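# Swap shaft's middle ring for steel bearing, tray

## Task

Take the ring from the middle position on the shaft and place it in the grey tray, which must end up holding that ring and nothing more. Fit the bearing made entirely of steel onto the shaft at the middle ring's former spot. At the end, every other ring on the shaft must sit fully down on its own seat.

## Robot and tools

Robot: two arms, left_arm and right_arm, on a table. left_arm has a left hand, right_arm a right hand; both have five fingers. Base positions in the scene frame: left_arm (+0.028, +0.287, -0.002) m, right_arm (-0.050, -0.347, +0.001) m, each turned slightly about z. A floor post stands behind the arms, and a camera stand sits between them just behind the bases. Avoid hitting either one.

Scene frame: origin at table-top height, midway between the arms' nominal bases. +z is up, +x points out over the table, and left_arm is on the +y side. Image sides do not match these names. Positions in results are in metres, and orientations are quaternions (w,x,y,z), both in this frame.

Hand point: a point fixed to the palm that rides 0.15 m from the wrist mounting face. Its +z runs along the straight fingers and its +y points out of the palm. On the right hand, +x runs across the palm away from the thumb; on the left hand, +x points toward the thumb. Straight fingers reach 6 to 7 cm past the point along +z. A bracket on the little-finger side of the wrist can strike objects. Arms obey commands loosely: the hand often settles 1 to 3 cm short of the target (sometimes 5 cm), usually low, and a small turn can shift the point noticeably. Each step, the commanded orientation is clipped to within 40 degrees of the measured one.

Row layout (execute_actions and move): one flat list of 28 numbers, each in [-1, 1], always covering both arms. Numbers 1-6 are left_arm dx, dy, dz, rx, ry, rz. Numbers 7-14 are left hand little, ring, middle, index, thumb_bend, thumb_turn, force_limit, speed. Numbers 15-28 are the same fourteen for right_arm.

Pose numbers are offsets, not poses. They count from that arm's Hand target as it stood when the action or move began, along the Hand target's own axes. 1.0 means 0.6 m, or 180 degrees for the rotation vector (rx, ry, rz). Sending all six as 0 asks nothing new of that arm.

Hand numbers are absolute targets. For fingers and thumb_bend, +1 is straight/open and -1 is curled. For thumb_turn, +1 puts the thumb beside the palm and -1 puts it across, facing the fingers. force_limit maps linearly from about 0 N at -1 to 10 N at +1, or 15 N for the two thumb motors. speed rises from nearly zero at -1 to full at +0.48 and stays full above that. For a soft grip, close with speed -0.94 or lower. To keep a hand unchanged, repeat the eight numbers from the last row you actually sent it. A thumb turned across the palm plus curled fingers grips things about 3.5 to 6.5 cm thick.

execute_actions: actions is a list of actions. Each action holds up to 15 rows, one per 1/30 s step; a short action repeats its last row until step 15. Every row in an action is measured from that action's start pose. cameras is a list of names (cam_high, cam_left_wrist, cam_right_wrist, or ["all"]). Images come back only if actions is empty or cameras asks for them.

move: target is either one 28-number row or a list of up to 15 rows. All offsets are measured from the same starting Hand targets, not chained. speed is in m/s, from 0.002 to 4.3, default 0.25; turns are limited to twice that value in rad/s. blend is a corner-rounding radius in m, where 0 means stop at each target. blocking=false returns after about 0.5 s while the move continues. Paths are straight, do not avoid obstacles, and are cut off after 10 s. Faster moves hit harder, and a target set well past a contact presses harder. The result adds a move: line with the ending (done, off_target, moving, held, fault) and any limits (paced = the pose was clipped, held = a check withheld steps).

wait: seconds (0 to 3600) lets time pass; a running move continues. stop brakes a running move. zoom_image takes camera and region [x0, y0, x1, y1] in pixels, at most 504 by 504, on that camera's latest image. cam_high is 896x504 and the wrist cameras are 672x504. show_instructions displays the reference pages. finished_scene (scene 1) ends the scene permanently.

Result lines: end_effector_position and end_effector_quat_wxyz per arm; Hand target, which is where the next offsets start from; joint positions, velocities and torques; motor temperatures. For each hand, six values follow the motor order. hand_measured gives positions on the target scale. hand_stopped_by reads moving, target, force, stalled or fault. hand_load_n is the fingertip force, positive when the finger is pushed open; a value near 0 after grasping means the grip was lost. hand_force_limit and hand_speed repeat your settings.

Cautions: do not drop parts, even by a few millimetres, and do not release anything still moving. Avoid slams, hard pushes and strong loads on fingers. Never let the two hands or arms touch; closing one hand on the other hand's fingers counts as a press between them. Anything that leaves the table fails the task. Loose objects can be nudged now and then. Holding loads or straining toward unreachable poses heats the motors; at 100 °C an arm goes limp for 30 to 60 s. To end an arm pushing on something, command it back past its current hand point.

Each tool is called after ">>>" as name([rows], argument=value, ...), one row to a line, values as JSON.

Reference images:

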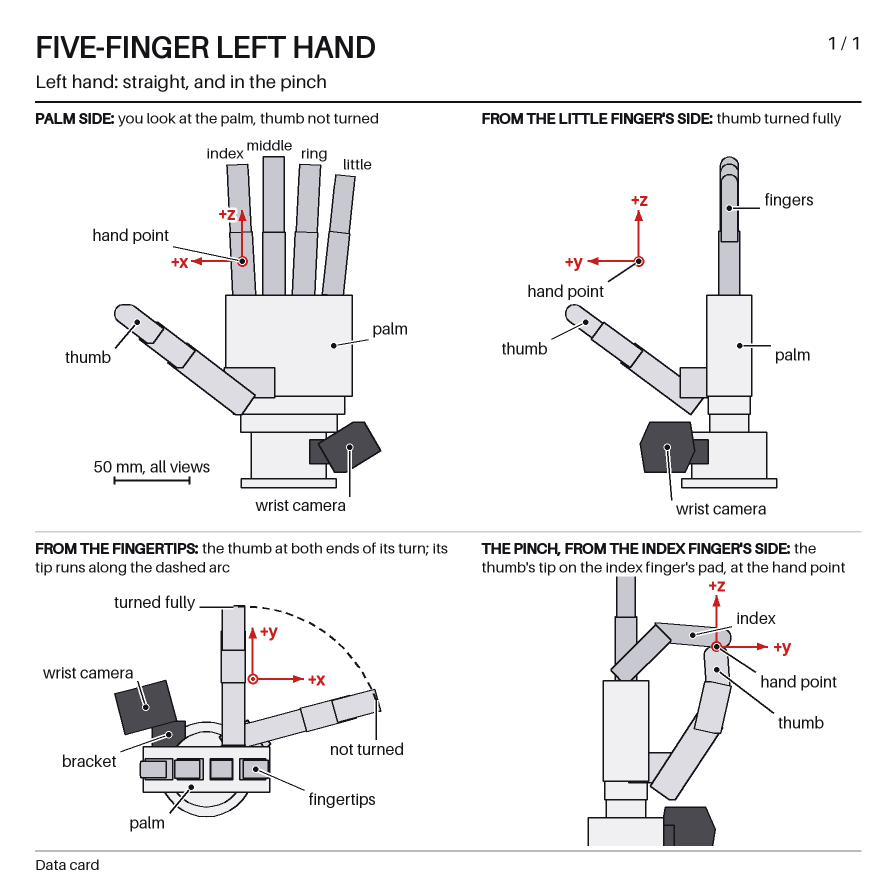

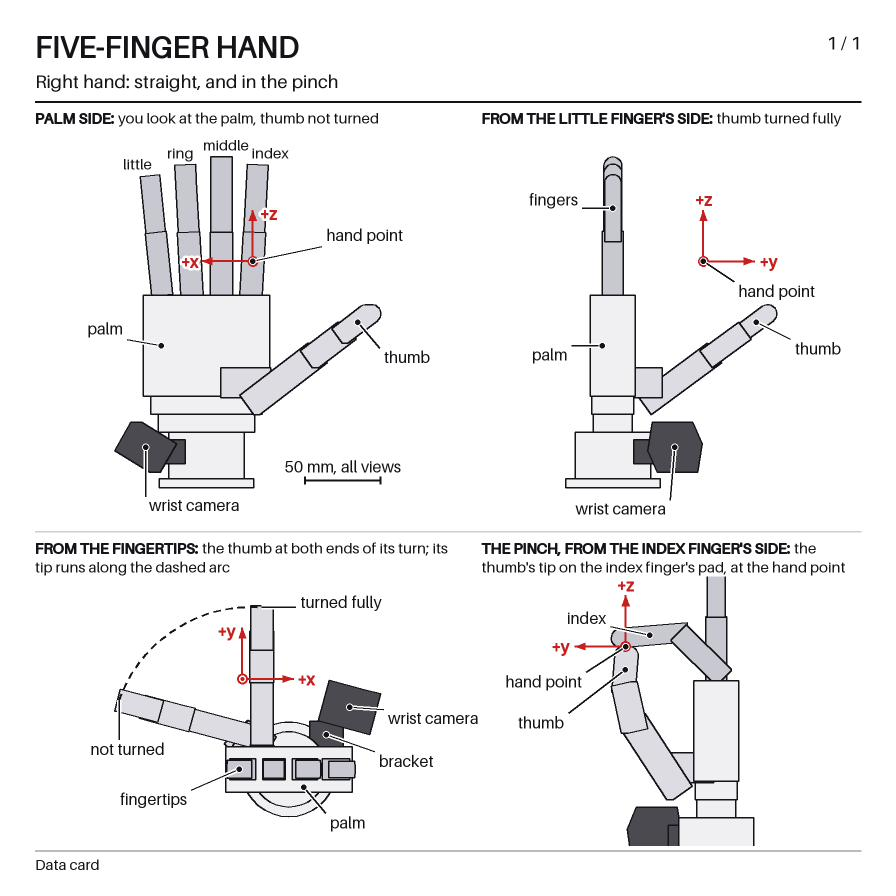

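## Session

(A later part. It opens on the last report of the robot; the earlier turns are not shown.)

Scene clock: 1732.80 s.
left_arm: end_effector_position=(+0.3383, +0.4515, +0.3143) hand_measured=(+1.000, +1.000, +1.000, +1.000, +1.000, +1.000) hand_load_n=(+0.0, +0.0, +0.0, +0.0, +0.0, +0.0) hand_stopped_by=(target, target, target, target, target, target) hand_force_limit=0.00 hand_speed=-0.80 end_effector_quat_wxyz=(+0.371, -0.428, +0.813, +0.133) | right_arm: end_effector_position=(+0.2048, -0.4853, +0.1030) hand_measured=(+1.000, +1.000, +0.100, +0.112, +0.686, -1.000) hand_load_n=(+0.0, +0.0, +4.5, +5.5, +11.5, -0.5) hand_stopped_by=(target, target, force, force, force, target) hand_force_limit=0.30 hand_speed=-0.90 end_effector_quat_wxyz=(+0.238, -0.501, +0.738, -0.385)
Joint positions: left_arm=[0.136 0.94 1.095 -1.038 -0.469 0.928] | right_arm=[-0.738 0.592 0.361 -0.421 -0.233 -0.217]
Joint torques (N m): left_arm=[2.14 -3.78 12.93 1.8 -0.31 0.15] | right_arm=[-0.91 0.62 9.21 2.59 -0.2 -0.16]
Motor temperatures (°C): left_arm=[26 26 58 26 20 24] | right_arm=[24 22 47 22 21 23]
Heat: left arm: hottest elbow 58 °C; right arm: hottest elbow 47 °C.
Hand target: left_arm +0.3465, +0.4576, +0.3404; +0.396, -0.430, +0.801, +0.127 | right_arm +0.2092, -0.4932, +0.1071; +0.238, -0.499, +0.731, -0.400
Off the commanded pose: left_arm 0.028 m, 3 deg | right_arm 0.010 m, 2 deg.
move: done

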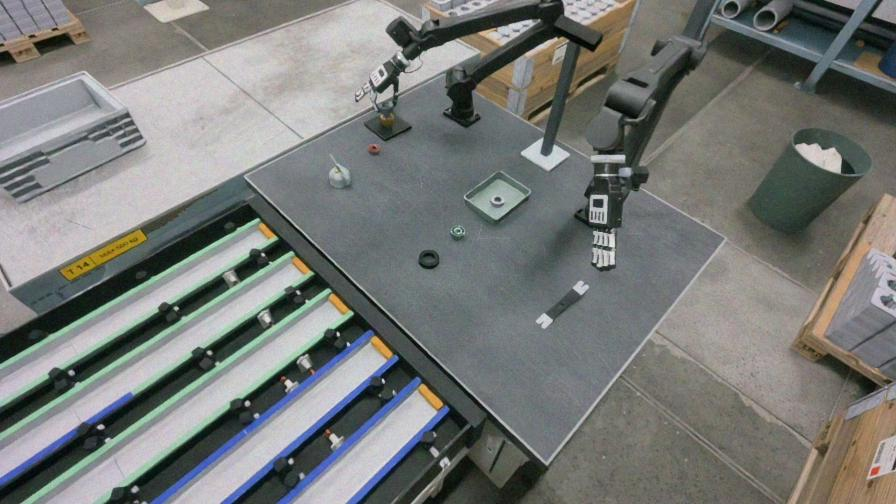

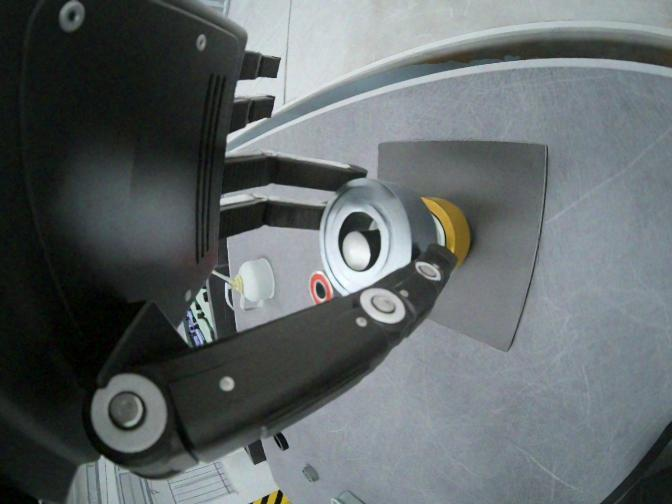

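>>> move(target=[0,0,0,0,0,0,1,1,1,1,1,1,0,-0.8,-0.0121,-0.0001,-0.0065,0,0,0,1,1,-0.15,-0.15,0.35,-1,0.3,-0.9], speed=0.03, cameras=["cam_high","cam_right_wrist"])

>>> zoom_image(camera="cam_right_wrist", region=[310, 170, 480, 300])

>>> zoom_image(camera="cam_high", region=[365, 85, 415, 135])

Scene clock: 1811.87 s.
left_arm: end_effector_position=(+0.3383, +0.4515, +0.3143) hand_measured=(+1.000, +1.000, +1.000, +1.000, +1.000, +1.000) hand_load_n=(+0.0, +0.0, +0.0, +0.0, +0.0, +0.0) hand_stopped_by=(target, target, target, target, target, target) hand_force_limit=0.00 hand_speed=-0.80 end_effector_quat_wxyz=(+0.371, -0.428, +0.813, +0.133) | right_arm: end_effector_position=(+0.2026, -0.4856, +0.1008) hand_measured=(+1.000, +1.000, +0.100, +0.112, +0.686, -1.000) hand_load_n=(-0.5, +0.0, +4.5, +7.5, +10.0, +0.5) hand_stopped_by=(target, target, force, force, force, target) hand_force_limit=0.30 hand_speed=-0.90 end_effector_quat_wxyz=(+0.230, -0.500, +0.738, -0.389)
Joint positions: left_arm=[0.136 0.94 1.095 -1.038 -0.469 0.928] | right_arm=[-0.728 0.579 0.353 -0.421 -0.208 -0.217]
Joint torques (N m): left_arm=[2.2 -3.78 12.92 1.8 -0.3 0.15] | right_arm=[0.85 -0.67 9.58 1.8 -0.13 0.08]
Motor temperatures (°C): left_arm=[26 26 58 26 20 23] | right_arm=[24 22 43 22 21 23]
Heat: left arm: hottest elbow 58 °C; right arm: hottest elbow 43 °C.
Hand target: left_arm +0.3465, +0.4576, +0.3404; +0.396, -0.430, +0.801, +0.127 | right_arm +0.2091, -0.4853, +0.1090; +0.238, -0.499, +0.731, -0.400
Off the commanded pose: left_arm 0.028 m, 3 deg | right_arm 0.011 m, 2 deg.
move: off_target (right_arm)

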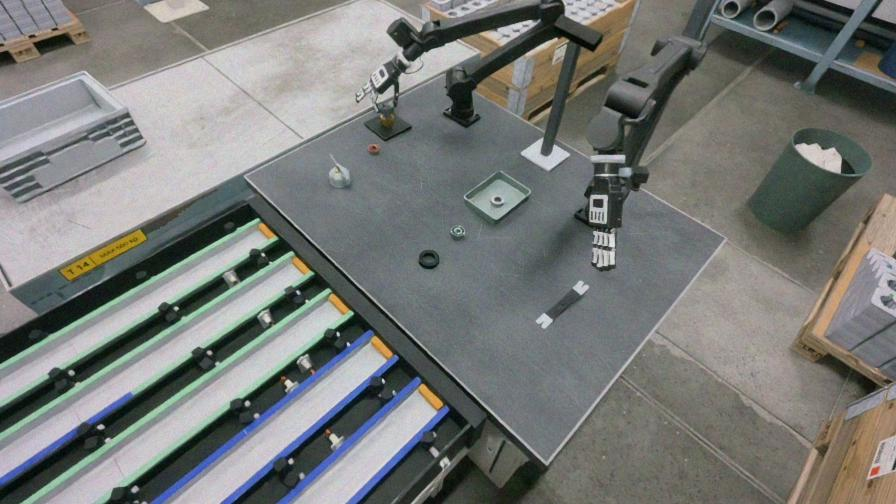

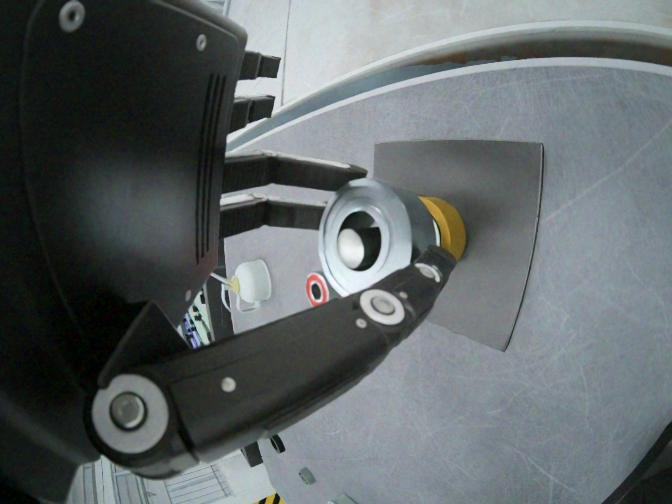

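Scaled by 2.965 from the camera's image (finer frame: 960x720).

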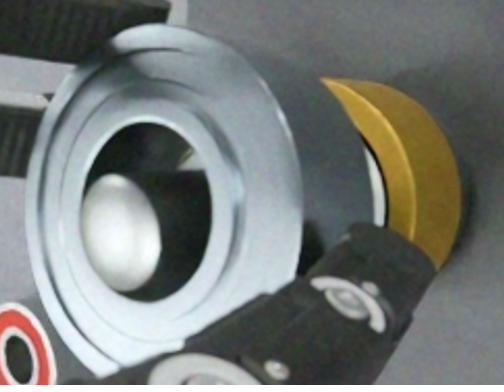

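Scaled by 10.080 from the camera's image (finer frame: 1280x720).

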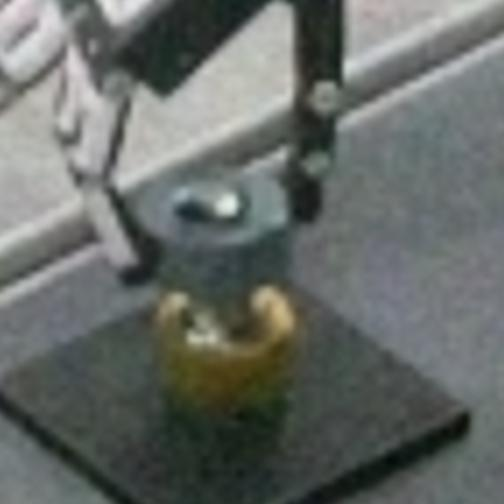

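>>> move(target=[0,0,0,0,0,0,1,1,1,1,1,1,0,-0.8,-0.0033,0.0023,-0.0092,0,0,0,1,1,-0.15,-0.15,0.35,-1,0.3,-0.9], speed=0.03, cameras=["cam_high","cam_right_wrist"])

>>> zoom_image(camera="cam_right_wrist", region=[310, 170, 480, 300])

>>> zoom_image(camera="cam_high", region=[365, 85, 415, 135])

Scene clock: 1845.37 s.
left_arm: end_effector_position=(+0.3383, +0.4515, +0.3143) hand_measured=(+1.000, +1.000, +1.000, +1.000, +1.000, +1.000) hand_load_n=(+0.0, +0.0, +0.0, +0.0, +0.0, +0.0) hand_stopped_by=(target, target, target, target, target, target) hand_force_limit=0.00 hand_speed=-0.80 end_effector_quat_wxyz=(+0.371, -0.428, +0.813, +0.133) | right_arm: end_effector_position=(+0.2013, -0.4843, +0.1037) hand_measured=(+1.000, +1.000, +0.100, +0.112, +0.686, -1.000) hand_load_n=(+0.0, +0.0, +4.0, +7.5, +10.0, +0.5) hand_stopped_by=(target, target, force, force, force, target) hand_force_limit=0.30 hand_speed=-0.90 end_effector_quat_wxyz=(+0.231, -0.500, +0.734, -0.397)
Joint positions: left_arm=[0.136 0.94 1.095 -1.038 -0.469 0.928] | right_arm=[-0.725 0.553 0.347 -0.426 -0.205 -0.217]
Joint torques (N m): left_arm=[2.14 -3.78 12.93 1.8 -0.31 0.15] | right_arm=[0.91 -0.67 9.88 0.87 -0.15 0.1]
Motor temperatures (°C): left_arm=[25 26 58 26 20 23] | right_arm=[24 22 47 22 21 23]
Heat: left arm: hottest elbow 58 °C; right arm: hottest elbow 47 °C.
Hand target: left_arm +0.3465, +0.4576, +0.3404; +0.396, -0.430, +0.801, +0.127 | right_arm +0.2050, -0.4813, +0.1107; +0.238, -0.499, +0.731, -0.400
Off the commanded pose: left_arm 0.028 m, 3 deg | right_arm 0.009 m, 1 deg.
move: done

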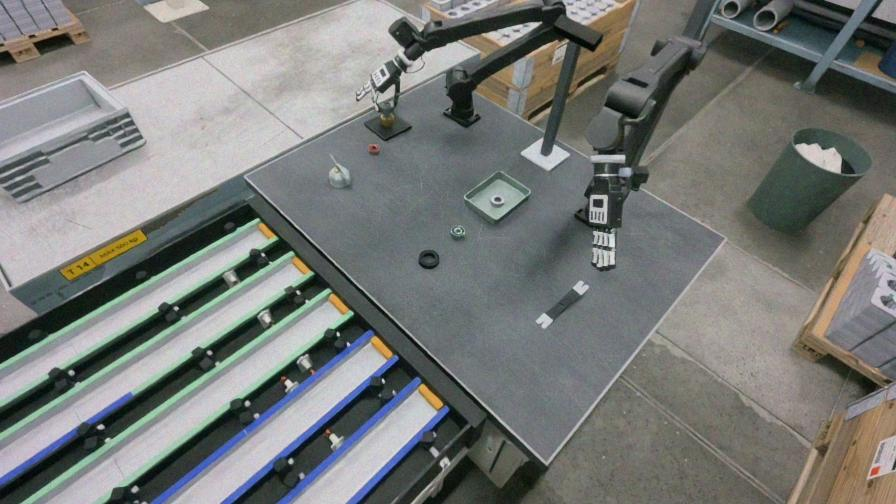

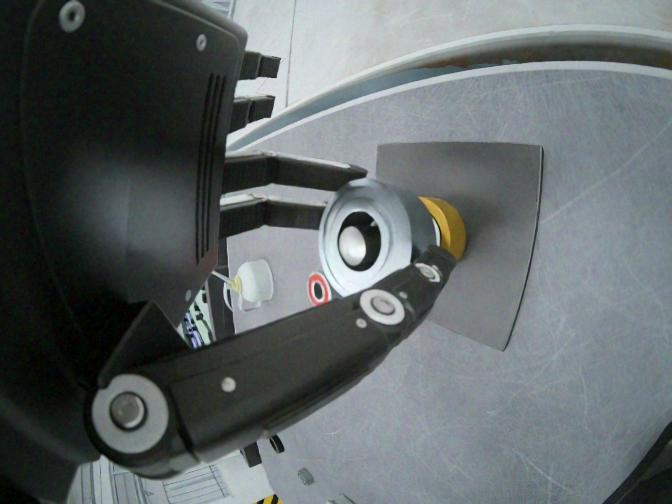

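Scaled by 2.965 from the camera's image (finer frame: 960x720).

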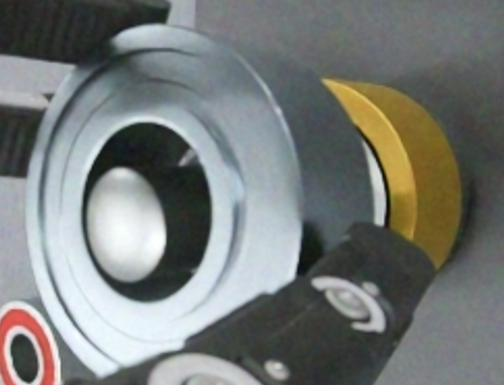

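Scaled by 10.080 from the camera's image (finer frame: 1280x720).

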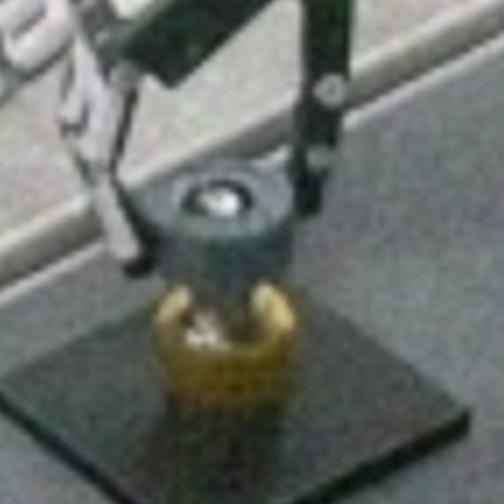

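>>> move(target=[0,0,0,0,0,0,1,1,1,1,1,1,0,-0.8,-0.0045,0.01,0.003,0,0,0,1,1,-0.15,-0.15,0.35,-1,0.3,-0.9], speed=0.03, cameras=["cam_high","cam_right_wrist"])

>>> zoom_image(camera="cam_right_wrist", region=[310, 170, 480, 300])

>>> zoom_image(camera="cam_high", region=[365, 85, 415, 135])

Scene clock: 1857.13 s.
left_arm: end_effector_position=(+0.3383, +0.4515, +0.3143) hand_measured=(+1.000, +1.000, +1.000, +1.000, +1.000, +1.000) hand_load_n=(+0.0, +0.0, +0.0, +0.5, +0.0, +0.0) hand_stopped_by=(target, target, target, target, target, target) hand_force_limit=0.00 hand_speed=-0.80 end_effector_quat_wxyz=(+0.371, -0.428, +0.813, +0.133) | right_arm: end_effector_position=(+0.2006, -0.4829, +0.1028) hand_measured=(+1.000, +1.000, +0.100, +0.112, +0.686, -1.000) hand_load_n=(-0.5, +0.0, +5.5, +8.5, +9.5, +1.0) hand_stopped_by=(target, target, force, force, force, target) hand_force_limit=0.30 hand_speed=-0.90 end_effector_quat_wxyz=(+0.230, -0.501, +0.733, -0.399)
Joint positions: left_arm=[0.136 0.94 1.095 -1.038 -0.469 0.928] | right_arm=[-0.716 0.543 0.341 -0.426 -0.195 -0.217]
Joint torques (N m): left_arm=[2.2 -3.78 12.92 1.8 -0.31 0.15] | right_arm=[1.2 -0.21 9.06 1.42 -0.21 0.16]
Motor temperatures (°C): left_arm=[25 26 58 26 20 23] | right_arm=[24 22 48 22 21 23]
Heat: left arm: hottest elbow 58 °C; right arm: hottest elbow 48 °C.
Hand target: left_arm +0.3465, +0.4576, +0.3404; +0.396, -0.430, +0.801, +0.127 | right_arm +0.2041, -0.4784, +0.1047; +0.238, -0.499, +0.731, -0.400
Off the commanded pose: left_arm 0.028 m, 3 deg | right_arm 0.006 m, 1 deg.
move: done

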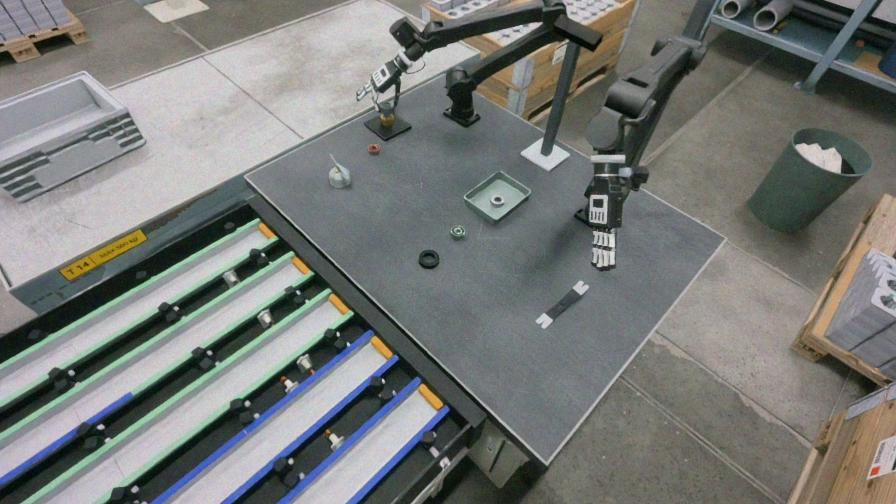

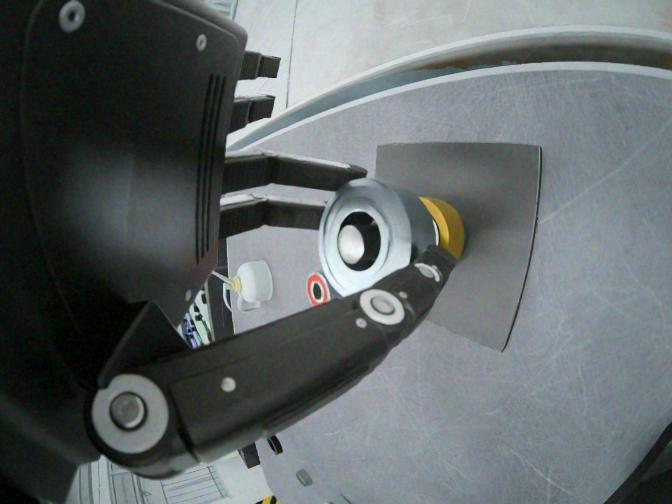

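Scaled by 2.965 from the camera's image (finer frame: 960x720).

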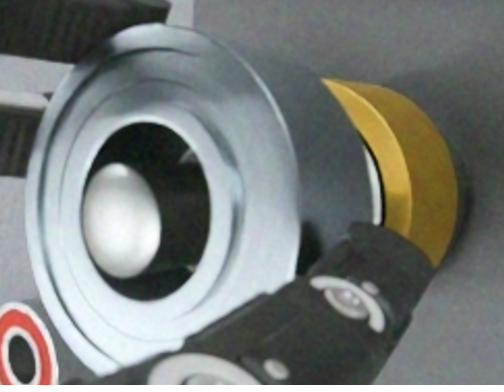

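Scaled by 10.080 from the camera's image (finer frame: 1280x720).

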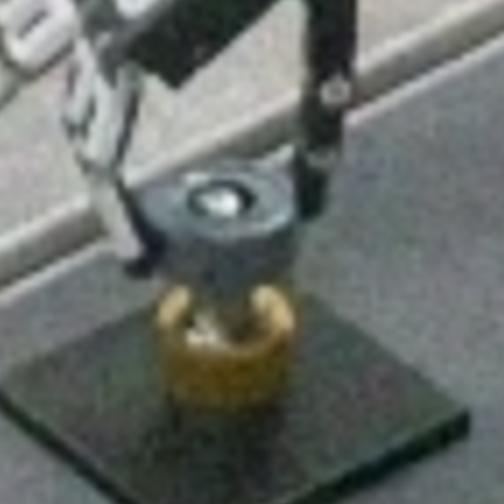

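>>> move(target=[0,0,0,0,0,0,1,1,1,1,1,1,0,-0.8,-0.0027,0.0044,0.002,0,0,0,1,1,-0.15,-0.15,0.35,-1,0.3,-0.9], speed=0.03, cameras=["cam_high","cam_right_wrist"])

>>> zoom_image(camera="cam_right_wrist", region=[310, 170, 480, 300])

>>> zoom_image(camera="cam_high", region=[365, 85, 415, 135])

Scene clock: 1899.63 s.
left_arm: end_effector_position=(+0.3383, +0.4515, +0.3143) hand_measured=(+1.000, +1.000, +1.000, +1.000, +1.000, +1.000) hand_load_n=(+0.0, +0.0, +0.0, +0.0, +0.0, +0.0) hand_stopped_by=(target, target, target, target, target, target) hand_force_limit=0.00 hand_speed=-0.80 end_effector_quat_wxyz=(+0.371, -0.428, +0.813, +0.133) | right_arm: end_effector_position=(+0.2006, -0.4825, +0.1020) hand_measured=(+1.000, +1.000, +0.100, +0.112, +0.686, -1.000) hand_load_n=(+0.0, +0.0, +5.0, +8.0, +9.5, +0.5) hand_stopped_by=(target, target, force, force, force, target) hand_force_limit=0.30 hand_speed=-0.90 end_effector_quat_wxyz=(+0.228, -0.501, +0.732, -0.401)
Joint positions: left_arm=[0.136 0.94 1.095 -1.038 -0.469 0.928] | right_arm=[-0.71 0.539 0.337 -0.422 -0.188 -0.216]
Joint torques (N m): left_arm=[2.2 -3.78 12.92 1.81 -0.31 0.15] | right_arm=[1.26 -0.15 8.8 1.57 -0.24 0.22]
Motor temperatures (°C): left_arm=[25 26 59 26 20 23] | right_arm=[24 22 47 22 21 23]
Heat: left arm: hottest elbow 59 °C; right arm: hottest elbow 47 °C.
Hand target: left_arm +0.3465, +0.4576, +0.3404; +0.396, -0.430, +0.801, +0.127 | right_arm +0.2042, -0.4767, +0.1018; +0.238, -0.499, +0.731, -0.400
Off the commanded pose: left_arm 0.028 m, 3 deg | right_arm 0.007 m, 1 deg.
move: done

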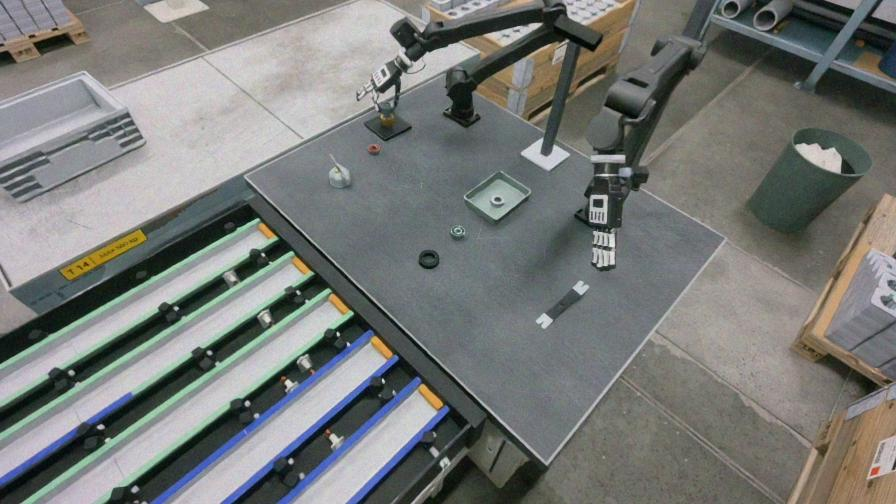

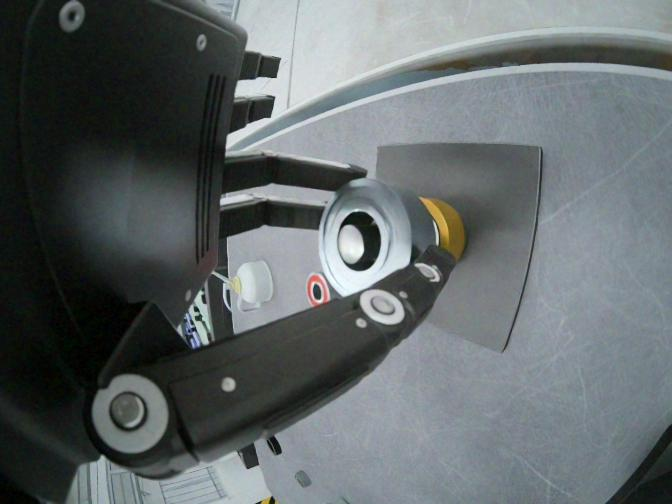

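Scaled by 2.965 from the camera's image (finer frame: 960x720).

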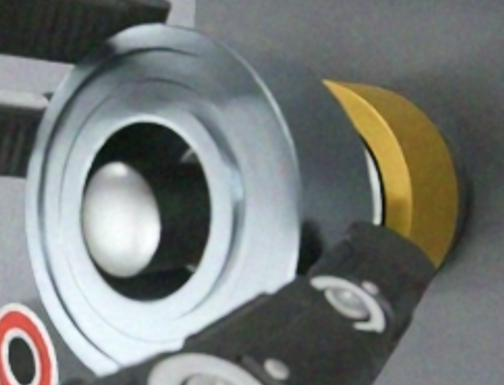

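Scaled by 10.080 from the camera's image (finer frame: 1280x720).

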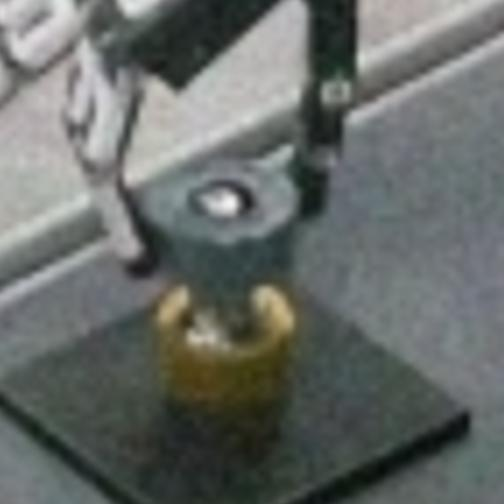

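>>> zoom_image(camera="cam_right_wrist", region=[330, 200, 390, 280])

>>> zoom_image(camera="cam_high", region=[375, 95, 401, 125])

Scaled by 6.300 from the camera's image (finer frame: 960x720).

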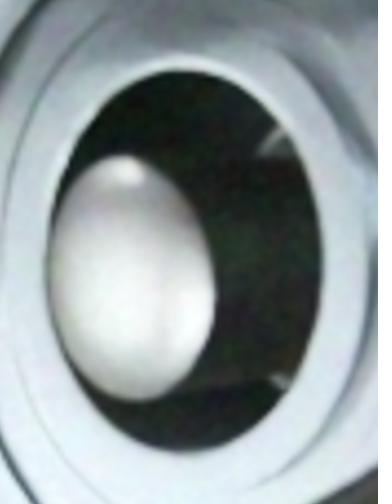

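Scaled by 16.800 from the camera's image (finer frame: 1280x720).

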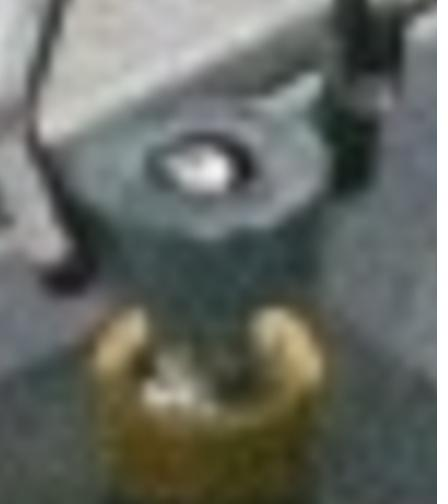

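>>> execute_actions(actions=[])

>>> zoom_image(camera="cam_high", region=[355, 80, 425, 140])

>>> zoom_image(camera="cam_right_wrist", region=[290, 150, 480, 300])

Scene clock: 1964.37 s.
left_arm: end_effector_position=(+0.3383, +0.4515, +0.3143) hand_measured=(+1.000, +1.000, +1.000, +1.000, +1.000, +1.000) hand_load_n=(+0.0, +0.0, +0.0, +0.0, +0.0, +0.0) hand_stopped_by=(target, target, target, target, target, target) hand_force_limit=0.00 hand_speed=-0.80 end_effector_quat_wxyz=(+0.371, -0.428, +0.813, +0.133) | right_arm: end_effector_position=(+0.2006, -0.4825, +0.1020) hand_measured=(+1.000, +1.000, +0.100, +0.112, +0.686, -1.000) hand_load_n=(+0.0, +0.0, +5.0, +7.5, +9.5, +0.5) hand_stopped_by=(target, target, force, force, force, target) hand_force_limit=0.30 hand_speed=-0.90 end_effector_quat_wxyz=(+0.228, -0.501, +0.732, -0.401)
Joint positions: left_arm=[0.136 0.94 1.095 -1.038 -0.469 0.928] | right_arm=[-0.71 0.539 0.337 -0.422 -0.188 -0.216]
Joint velocities: within noise
Joint torques (N m): left_arm=[2.2 -3.78 12.93 1.81 -0.31 0.15] | right_arm=[1.2 0.09 8.83 1.55 -0.25 0.22]
Motor temperatures (°C): left_arm=[25 26 59 26 20 23] | right_arm=[24 22 45 22 21 23]
Heat: left arm: hottest elbow 59 °C; right arm: hottest elbow 45 °C.
Hand target: left_arm +0.3465, +0.4576, +0.3404; +0.396, -0.430, +0.801, +0.127 | right_arm +0.2042, -0.4767, +0.1018; +0.238, -0.499, +0.731, -0.400
Off the commanded pose: left_arm 0.028 m, 3 deg | right_arm 0.007 m, 1 deg.

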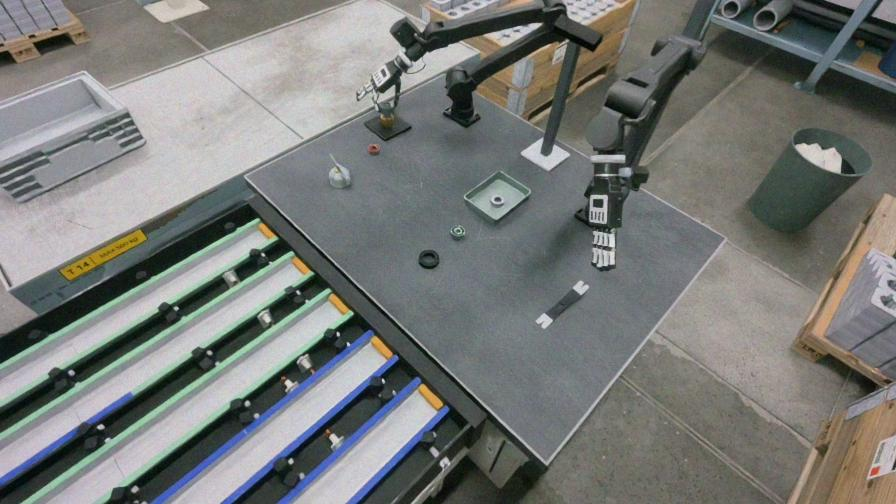

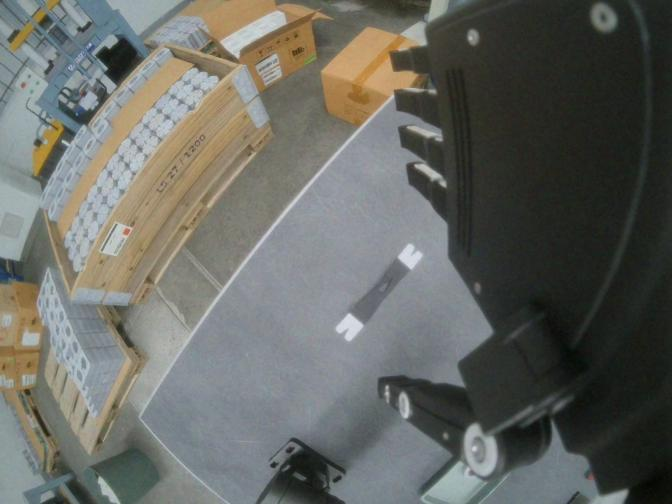

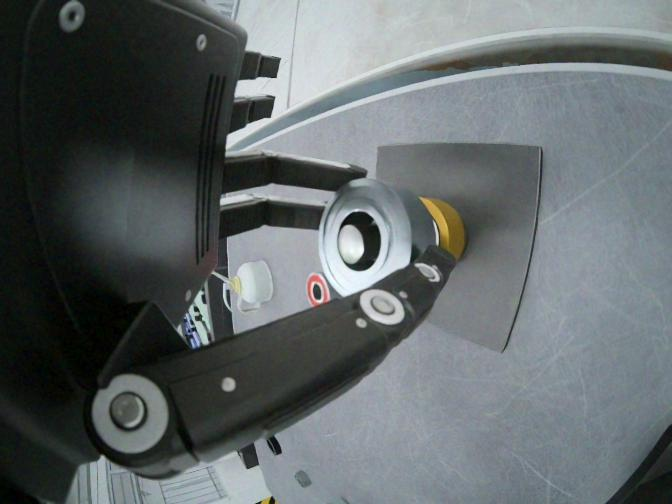

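Scaled by 7.200 from the camera's image (finer frame: 1280x720).

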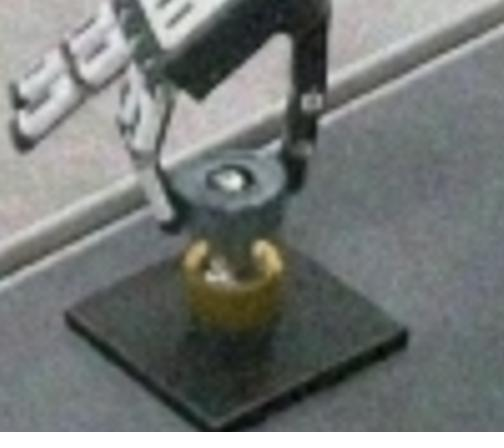

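Scaled by 2.653 from the camera's image (finer frame: 960x720).

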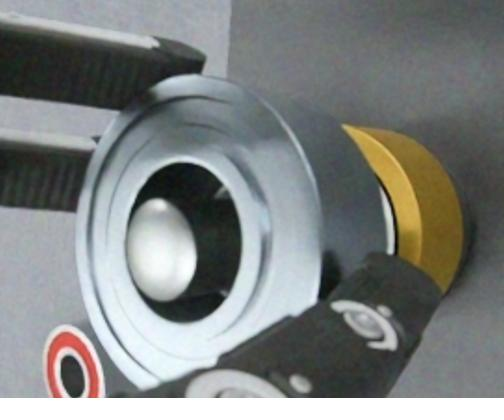

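>>> move(target=[0,0,0,0,0,0,1,1,1,1,1,1,0,-0.8,-0.0003,0.0048,0.0012,0,0,0,1,1,-0.15,-0.15,0.35,-1,0.3,-0.9], speed=0.02, cameras=[])

Scene clock: 1992.23 s.
left_arm: end_effector_position=(+0.3383, +0.4515, +0.3143) hand_measured=(+1.000, +1.000, +1.000, +1.000, +1.000, +1.000) hand_load_n=(+0.0, +0.0, +0.0, +0.0, +0.0, +0.0) hand_stopped_by=(target, target, target, target, target, target) hand_force_limit=0.00 hand_speed=-0.80 end_effector_quat_wxyz=(+0.371, -0.428, +0.813, +0.133) | right_arm: end_effector_position=(+0.2005, -0.4825, +0.1017) hand_measured=(+1.000, +1.000, +0.100, +0.112, +0.686, -1.000) hand_load_n=(+0.0, +0.0, +4.5, +7.5, +10.0, +0.0) hand_stopped_by=(target, target, force, force, force, target) hand_force_limit=0.30 hand_speed=-0.90 end_effector_quat_wxyz=(+0.229, -0.501, +0.731, -0.403)
Joint positions: left_arm=[0.136 0.94 1.095 -1.038 -0.469 0.928] | right_arm=[-0.71 0.534 0.333 -0.417 -0.188 -0.216]
Joint torques (N m): left_arm=[2.14 -3.78 12.93 1.8 -0.31 0.15] | right_arm=[1.14 0.26 8.54 1.58 -0.29 0.2]
Motor temperatures (°C): left_arm=[25 26 59 26 20 23] | right_arm=[24 22 45 22 21 23]
Heat: left arm: hottest elbow 59 °C; right arm: hottest elbow 45 °C.
Hand target: left_arm +0.3465, +0.4576, +0.3404; +0.396, -0.430, +0.801, +0.127 | right_arm +0.2033, -0.4763, +0.0990; +0.238, -0.499, +0.731, -0.400
Off the commanded pose: left_arm 0.028 m, 3 deg | right_arm 0.007 m, 1 deg.
move: done

>>> move(target=[0,0,0,0,0,0,1,1,1,1,1,1,0,-0.8,-0.0008,0.0044,0.0015,0,0,0,1,1,-0.15,-0.15,0.35,-1,0.3,-0.9], speed=0.02, cameras=["cam_high","cam_right_wrist"])

>>> zoom_image(camera="cam_high", region=[355, 80, 425, 140])

>>> zoom_image(camera="cam_right_wrist", region=[290, 150, 480, 300])

Scene clock: 2002.53 s.
left_arm: end_effector_position=(+0.3383, +0.4515, +0.3143) hand_measured=(+1.000, +1.000, +1.000, +1.000, +1.000, +1.000) hand_load_n=(+0.0, +0.0, +0.0, +0.0, +0.0, +0.0) hand_stopped_by=(target, target, target, target, target, target) hand_force_limit=0.00 hand_speed=-0.80 end_effector_quat_wxyz=(+0.371, -0.428, +0.813, +0.133) | right_arm: end_effector_position=(+0.2004, -0.4824, +0.1015) hand_measured=(+1.000, +1.000, +0.100, +0.112, +0.686, -1.000) hand_load_n=(+0.0, +0.0, +4.0, +6.5, +10.5, +0.0) hand_stopped_by=(target, target, force, force, force, target) hand_force_limit=0.30 hand_speed=-0.90 end_effector_quat_wxyz=(+0.230, -0.500, +0.730, -0.406)
Joint positions: left_arm=[0.136 0.94 1.095 -1.038 -0.469 0.928] | right_arm=[-0.71 0.529 0.329 -0.413 -0.188 -0.216]
Joint torques (N m): left_arm=[2.2 -3.78 12.92 1.8 -0.31 0.15] | right_arm=[1.2 0.62 8.32 1.62 -0.27 0.2]
Motor temperatures (°C): left_arm=[25 26 59 26 20 23] | right_arm=[24 22 44 22 21 23]
Heat: left arm: hottest elbow 59 °C; right arm: hottest elbow 44 °C.
Hand target: left_arm +0.3465, +0.4576, +0.3404; +0.396, -0.430, +0.801, +0.127 | right_arm +0.2028, -0.4757, +0.0963; +0.238, -0.499, +0.731, -0.400
Off the commanded pose: left_arm 0.028 m, 3 deg | right_arm 0.009 m, 1 deg.
move: done

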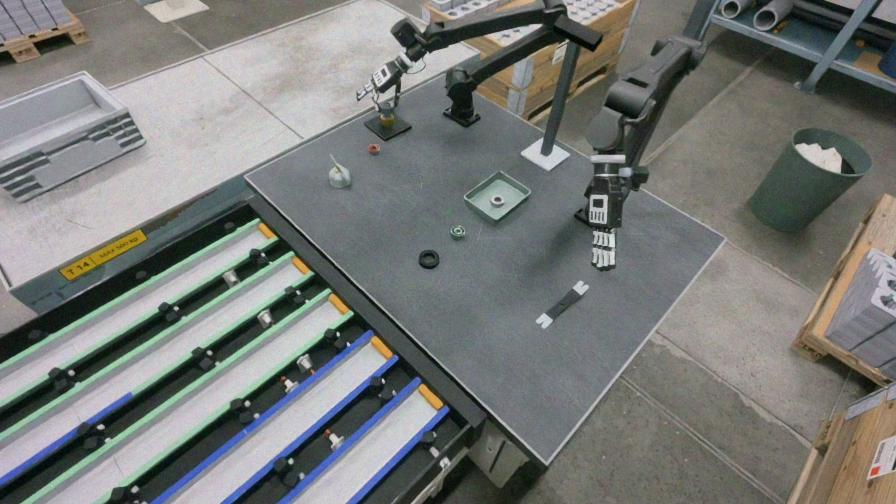

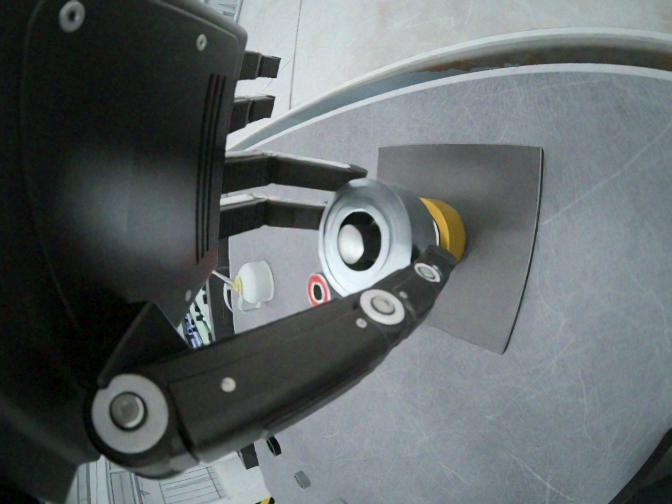

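Scaled by 7.200 from the camera's image (finer frame: 1280x720).

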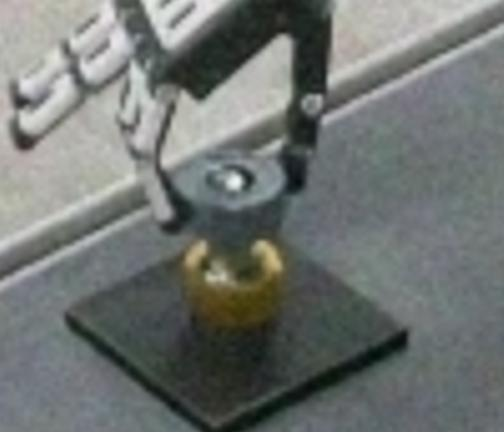

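Scaled by 2.653 from the camera's image (finer frame: 960x720).

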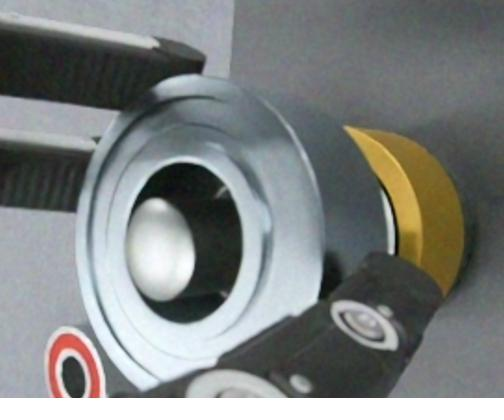

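>>> move(target=[0,0,0,0,0,0,1,1,1,1,1,1,0,-0.8,0.0001,-0.0032,-0.0069,0,0,0,1,1,-0.15,-0.15,0.35,-1,0.3,-0.9], speed=0.02, cameras=["cam_high","cam_right_wrist"])

>>> zoom_image(camera="cam_high", region=[355, 80, 425, 140])

>>> zoom_image(camera="cam_right_wrist", region=[290, 150, 480, 300])

Scene clock: 2024.13 s.
left_arm: end_effector_position=(+0.3383, +0.4515, +0.3143) hand_measured=(+1.000, +1.000, +1.000, +1.000, +1.000, +1.000) hand_load_n=(+0.0, +0.0, +0.0, +0.0, +0.0, +0.0) hand_stopped_by=(target, target, target, target, target, target) hand_force_limit=0.00 hand_speed=-0.80 end_effector_quat_wxyz=(+0.371, -0.428, +0.813, +0.133) | right_arm: end_effector_position=(+0.2001, -0.4822, +0.1020) hand_measured=(+1.000, +1.000, +0.100, +0.112, +0.686, -1.000) hand_load_n=(+0.0, +0.0, +6.0, +9.0, +9.0, +0.5) hand_stopped_by=(target, target, force, force, force, target) hand_force_limit=0.30 hand_speed=-0.90 end_effector_quat_wxyz=(+0.230, -0.500, +0.729, -0.407)
Joint positions: left_arm=[0.136 0.94 1.095 -1.038 -0.469 0.928] | right_arm=[-0.71 0.523 0.327 -0.413 -0.188 -0.216]
Joint torques (N m): left_arm=[2.2 -3.78 12.92 1.8 -0.31 0.15] | right_arm=[0.97 -0.21 8.94 0.77 -0.34 0.19]
Motor temperatures (°C): left_arm=[25 26 59 26 20 23] | right_arm=[23 22 43 22 21 23]
Heat: left arm: hottest elbow 59 °C; right arm: hottest elbow 43 °C.
Hand target: left_arm +0.3465, +0.4576, +0.3404; +0.396, -0.430, +0.801, +0.127 | right_arm +0.2007, -0.4747, +0.1002; +0.238, -0.499, +0.731, -0.400
Off the commanded pose: left_arm 0.028 m, 3 deg | right_arm 0.008 m, 1 deg.
move: done

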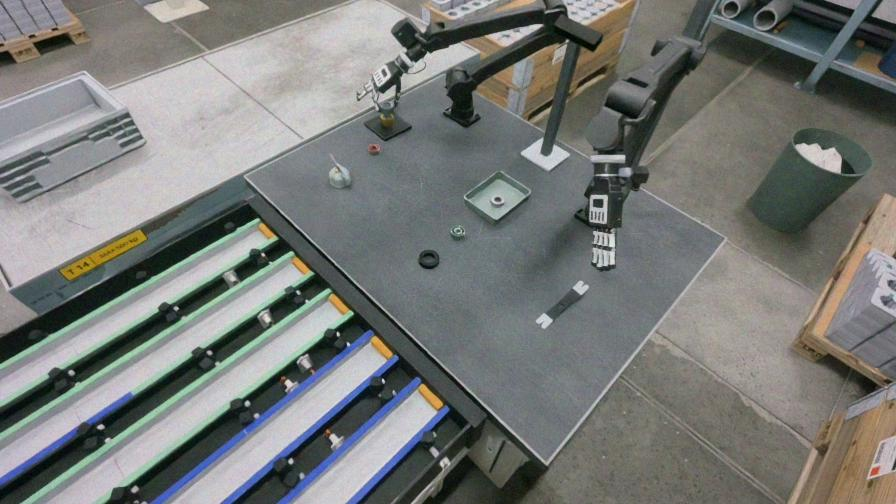

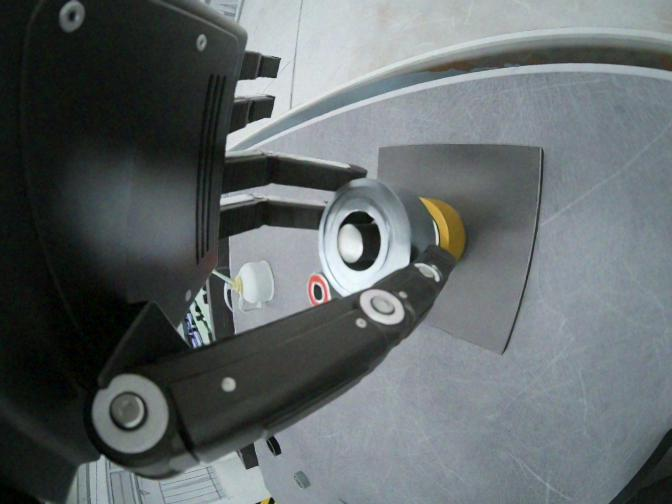

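Scaled by 7.200 from the camera's image (finer frame: 1280x720).

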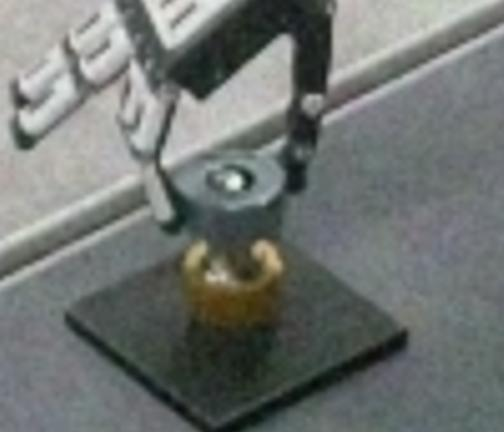

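Scaled by 2.653 from the camera's image (finer frame: 960x720).

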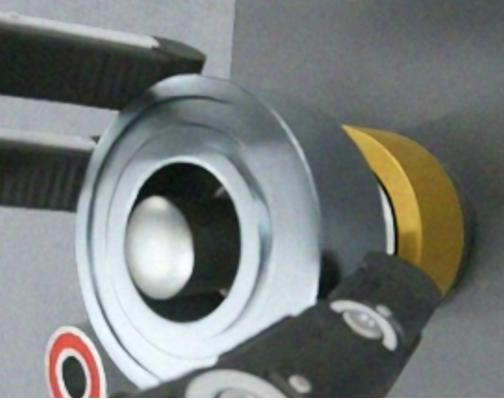

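>>> move(target=[0,0,0,0,0,0,1,1,1,1,1,1,0,-0.8,-0.0004,0.003,-0.007,0,0,0,1,1,-0.15,-0.15,0.35,-1,0.3,-0.9], speed=0.02, cameras=["cam_high","cam_right_wrist"])

>>> zoom_image(camera="cam_high", region=[355, 80, 425, 140])

>>> zoom_image(camera="cam_right_wrist", region=[290, 150, 480, 300])

Scene clock: 2040.63 s.
left_arm: end_effector_position=(+0.3383, +0.4515, +0.3143) hand_measured=(+1.000, +1.000, +1.000, +1.000, +1.000, +1.000) hand_load_n=(+0.0, +0.0, +0.0, +0.0, +0.0, +0.0) hand_stopped_by=(target, target, target, target, target, target) hand_force_limit=0.00 hand_speed=-0.80 end_effector_quat_wxyz=(+0.371, -0.428, +0.813, +0.133) | right_arm: end_effector_position=(+0.1987, -0.4810, +0.1032) hand_measured=(+1.000, +1.000, +0.100, +0.112, +0.686, -1.000) hand_load_n=(+0.0, +0.0, +6.0, +9.0, +8.5, +1.0) hand_stopped_by=(target, target, force, force, force, target) hand_force_limit=0.30 hand_speed=-0.90 end_effector_quat_wxyz=(+0.232, -0.499, +0.727, -0.412)
Joint positions: left_arm=[0.136 0.94 1.095 -1.038 -0.469 0.928] | right_arm=[-0.71 0.503 0.321 -0.417 -0.188 -0.216]
Joint torques (N m): left_arm=[2.2 -3.78 12.93 1.81 -0.31 0.15] | right_arm=[0.56 -0.26 9.22 0.16 -0.49 0.15]
Motor temperatures (°C): left_arm=[25 26 59 26 20 23] | right_arm=[23 22 43 22 21 23]
Heat: left arm: hottest elbow 59 °C; right arm: hottest elbow 43 °C.
Hand target: left_arm +0.3465, +0.4576, +0.3404; +0.396, -0.430, +0.801, +0.127 | right_arm +0.1967, -0.4727, +0.1011; +0.238, -0.499, +0.731, -0.400
Off the commanded pose: left_arm 0.028 m, 3 deg | right_arm 0.009 m, 2 deg.
move: done

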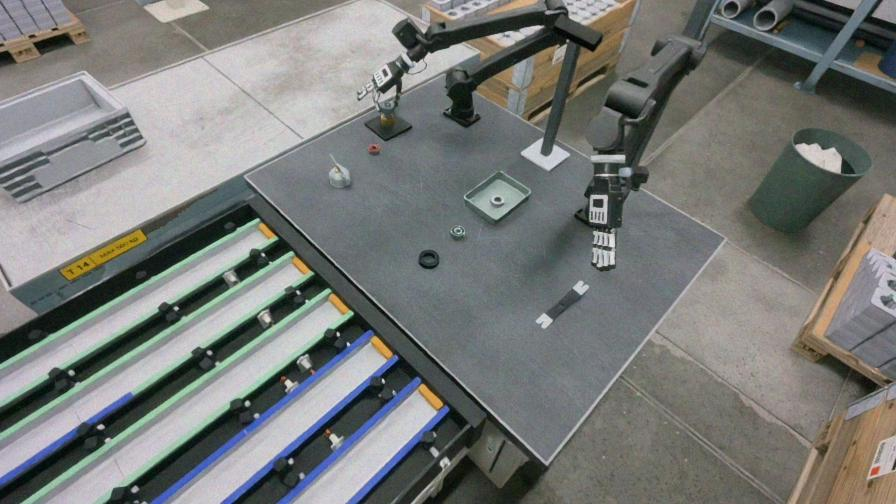

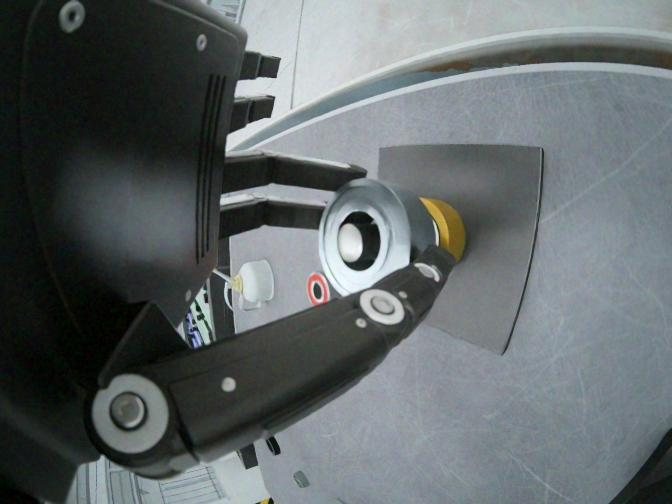

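Scaled by 7.200 from the camera's image (finer frame: 1280x720).

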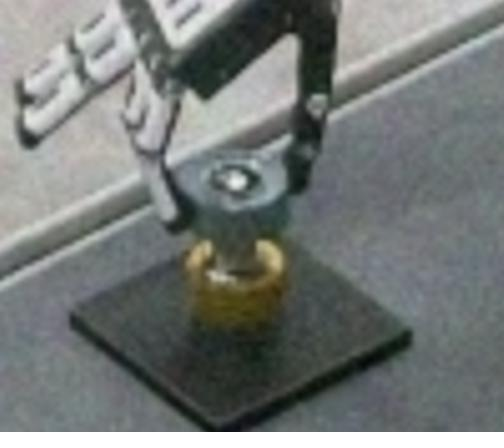

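Scaled by 2.653 from the camera's image (finer frame: 960x720).

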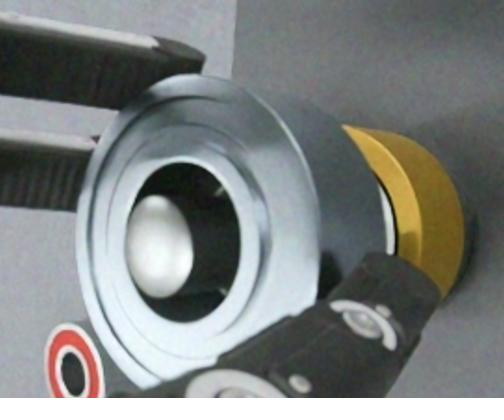

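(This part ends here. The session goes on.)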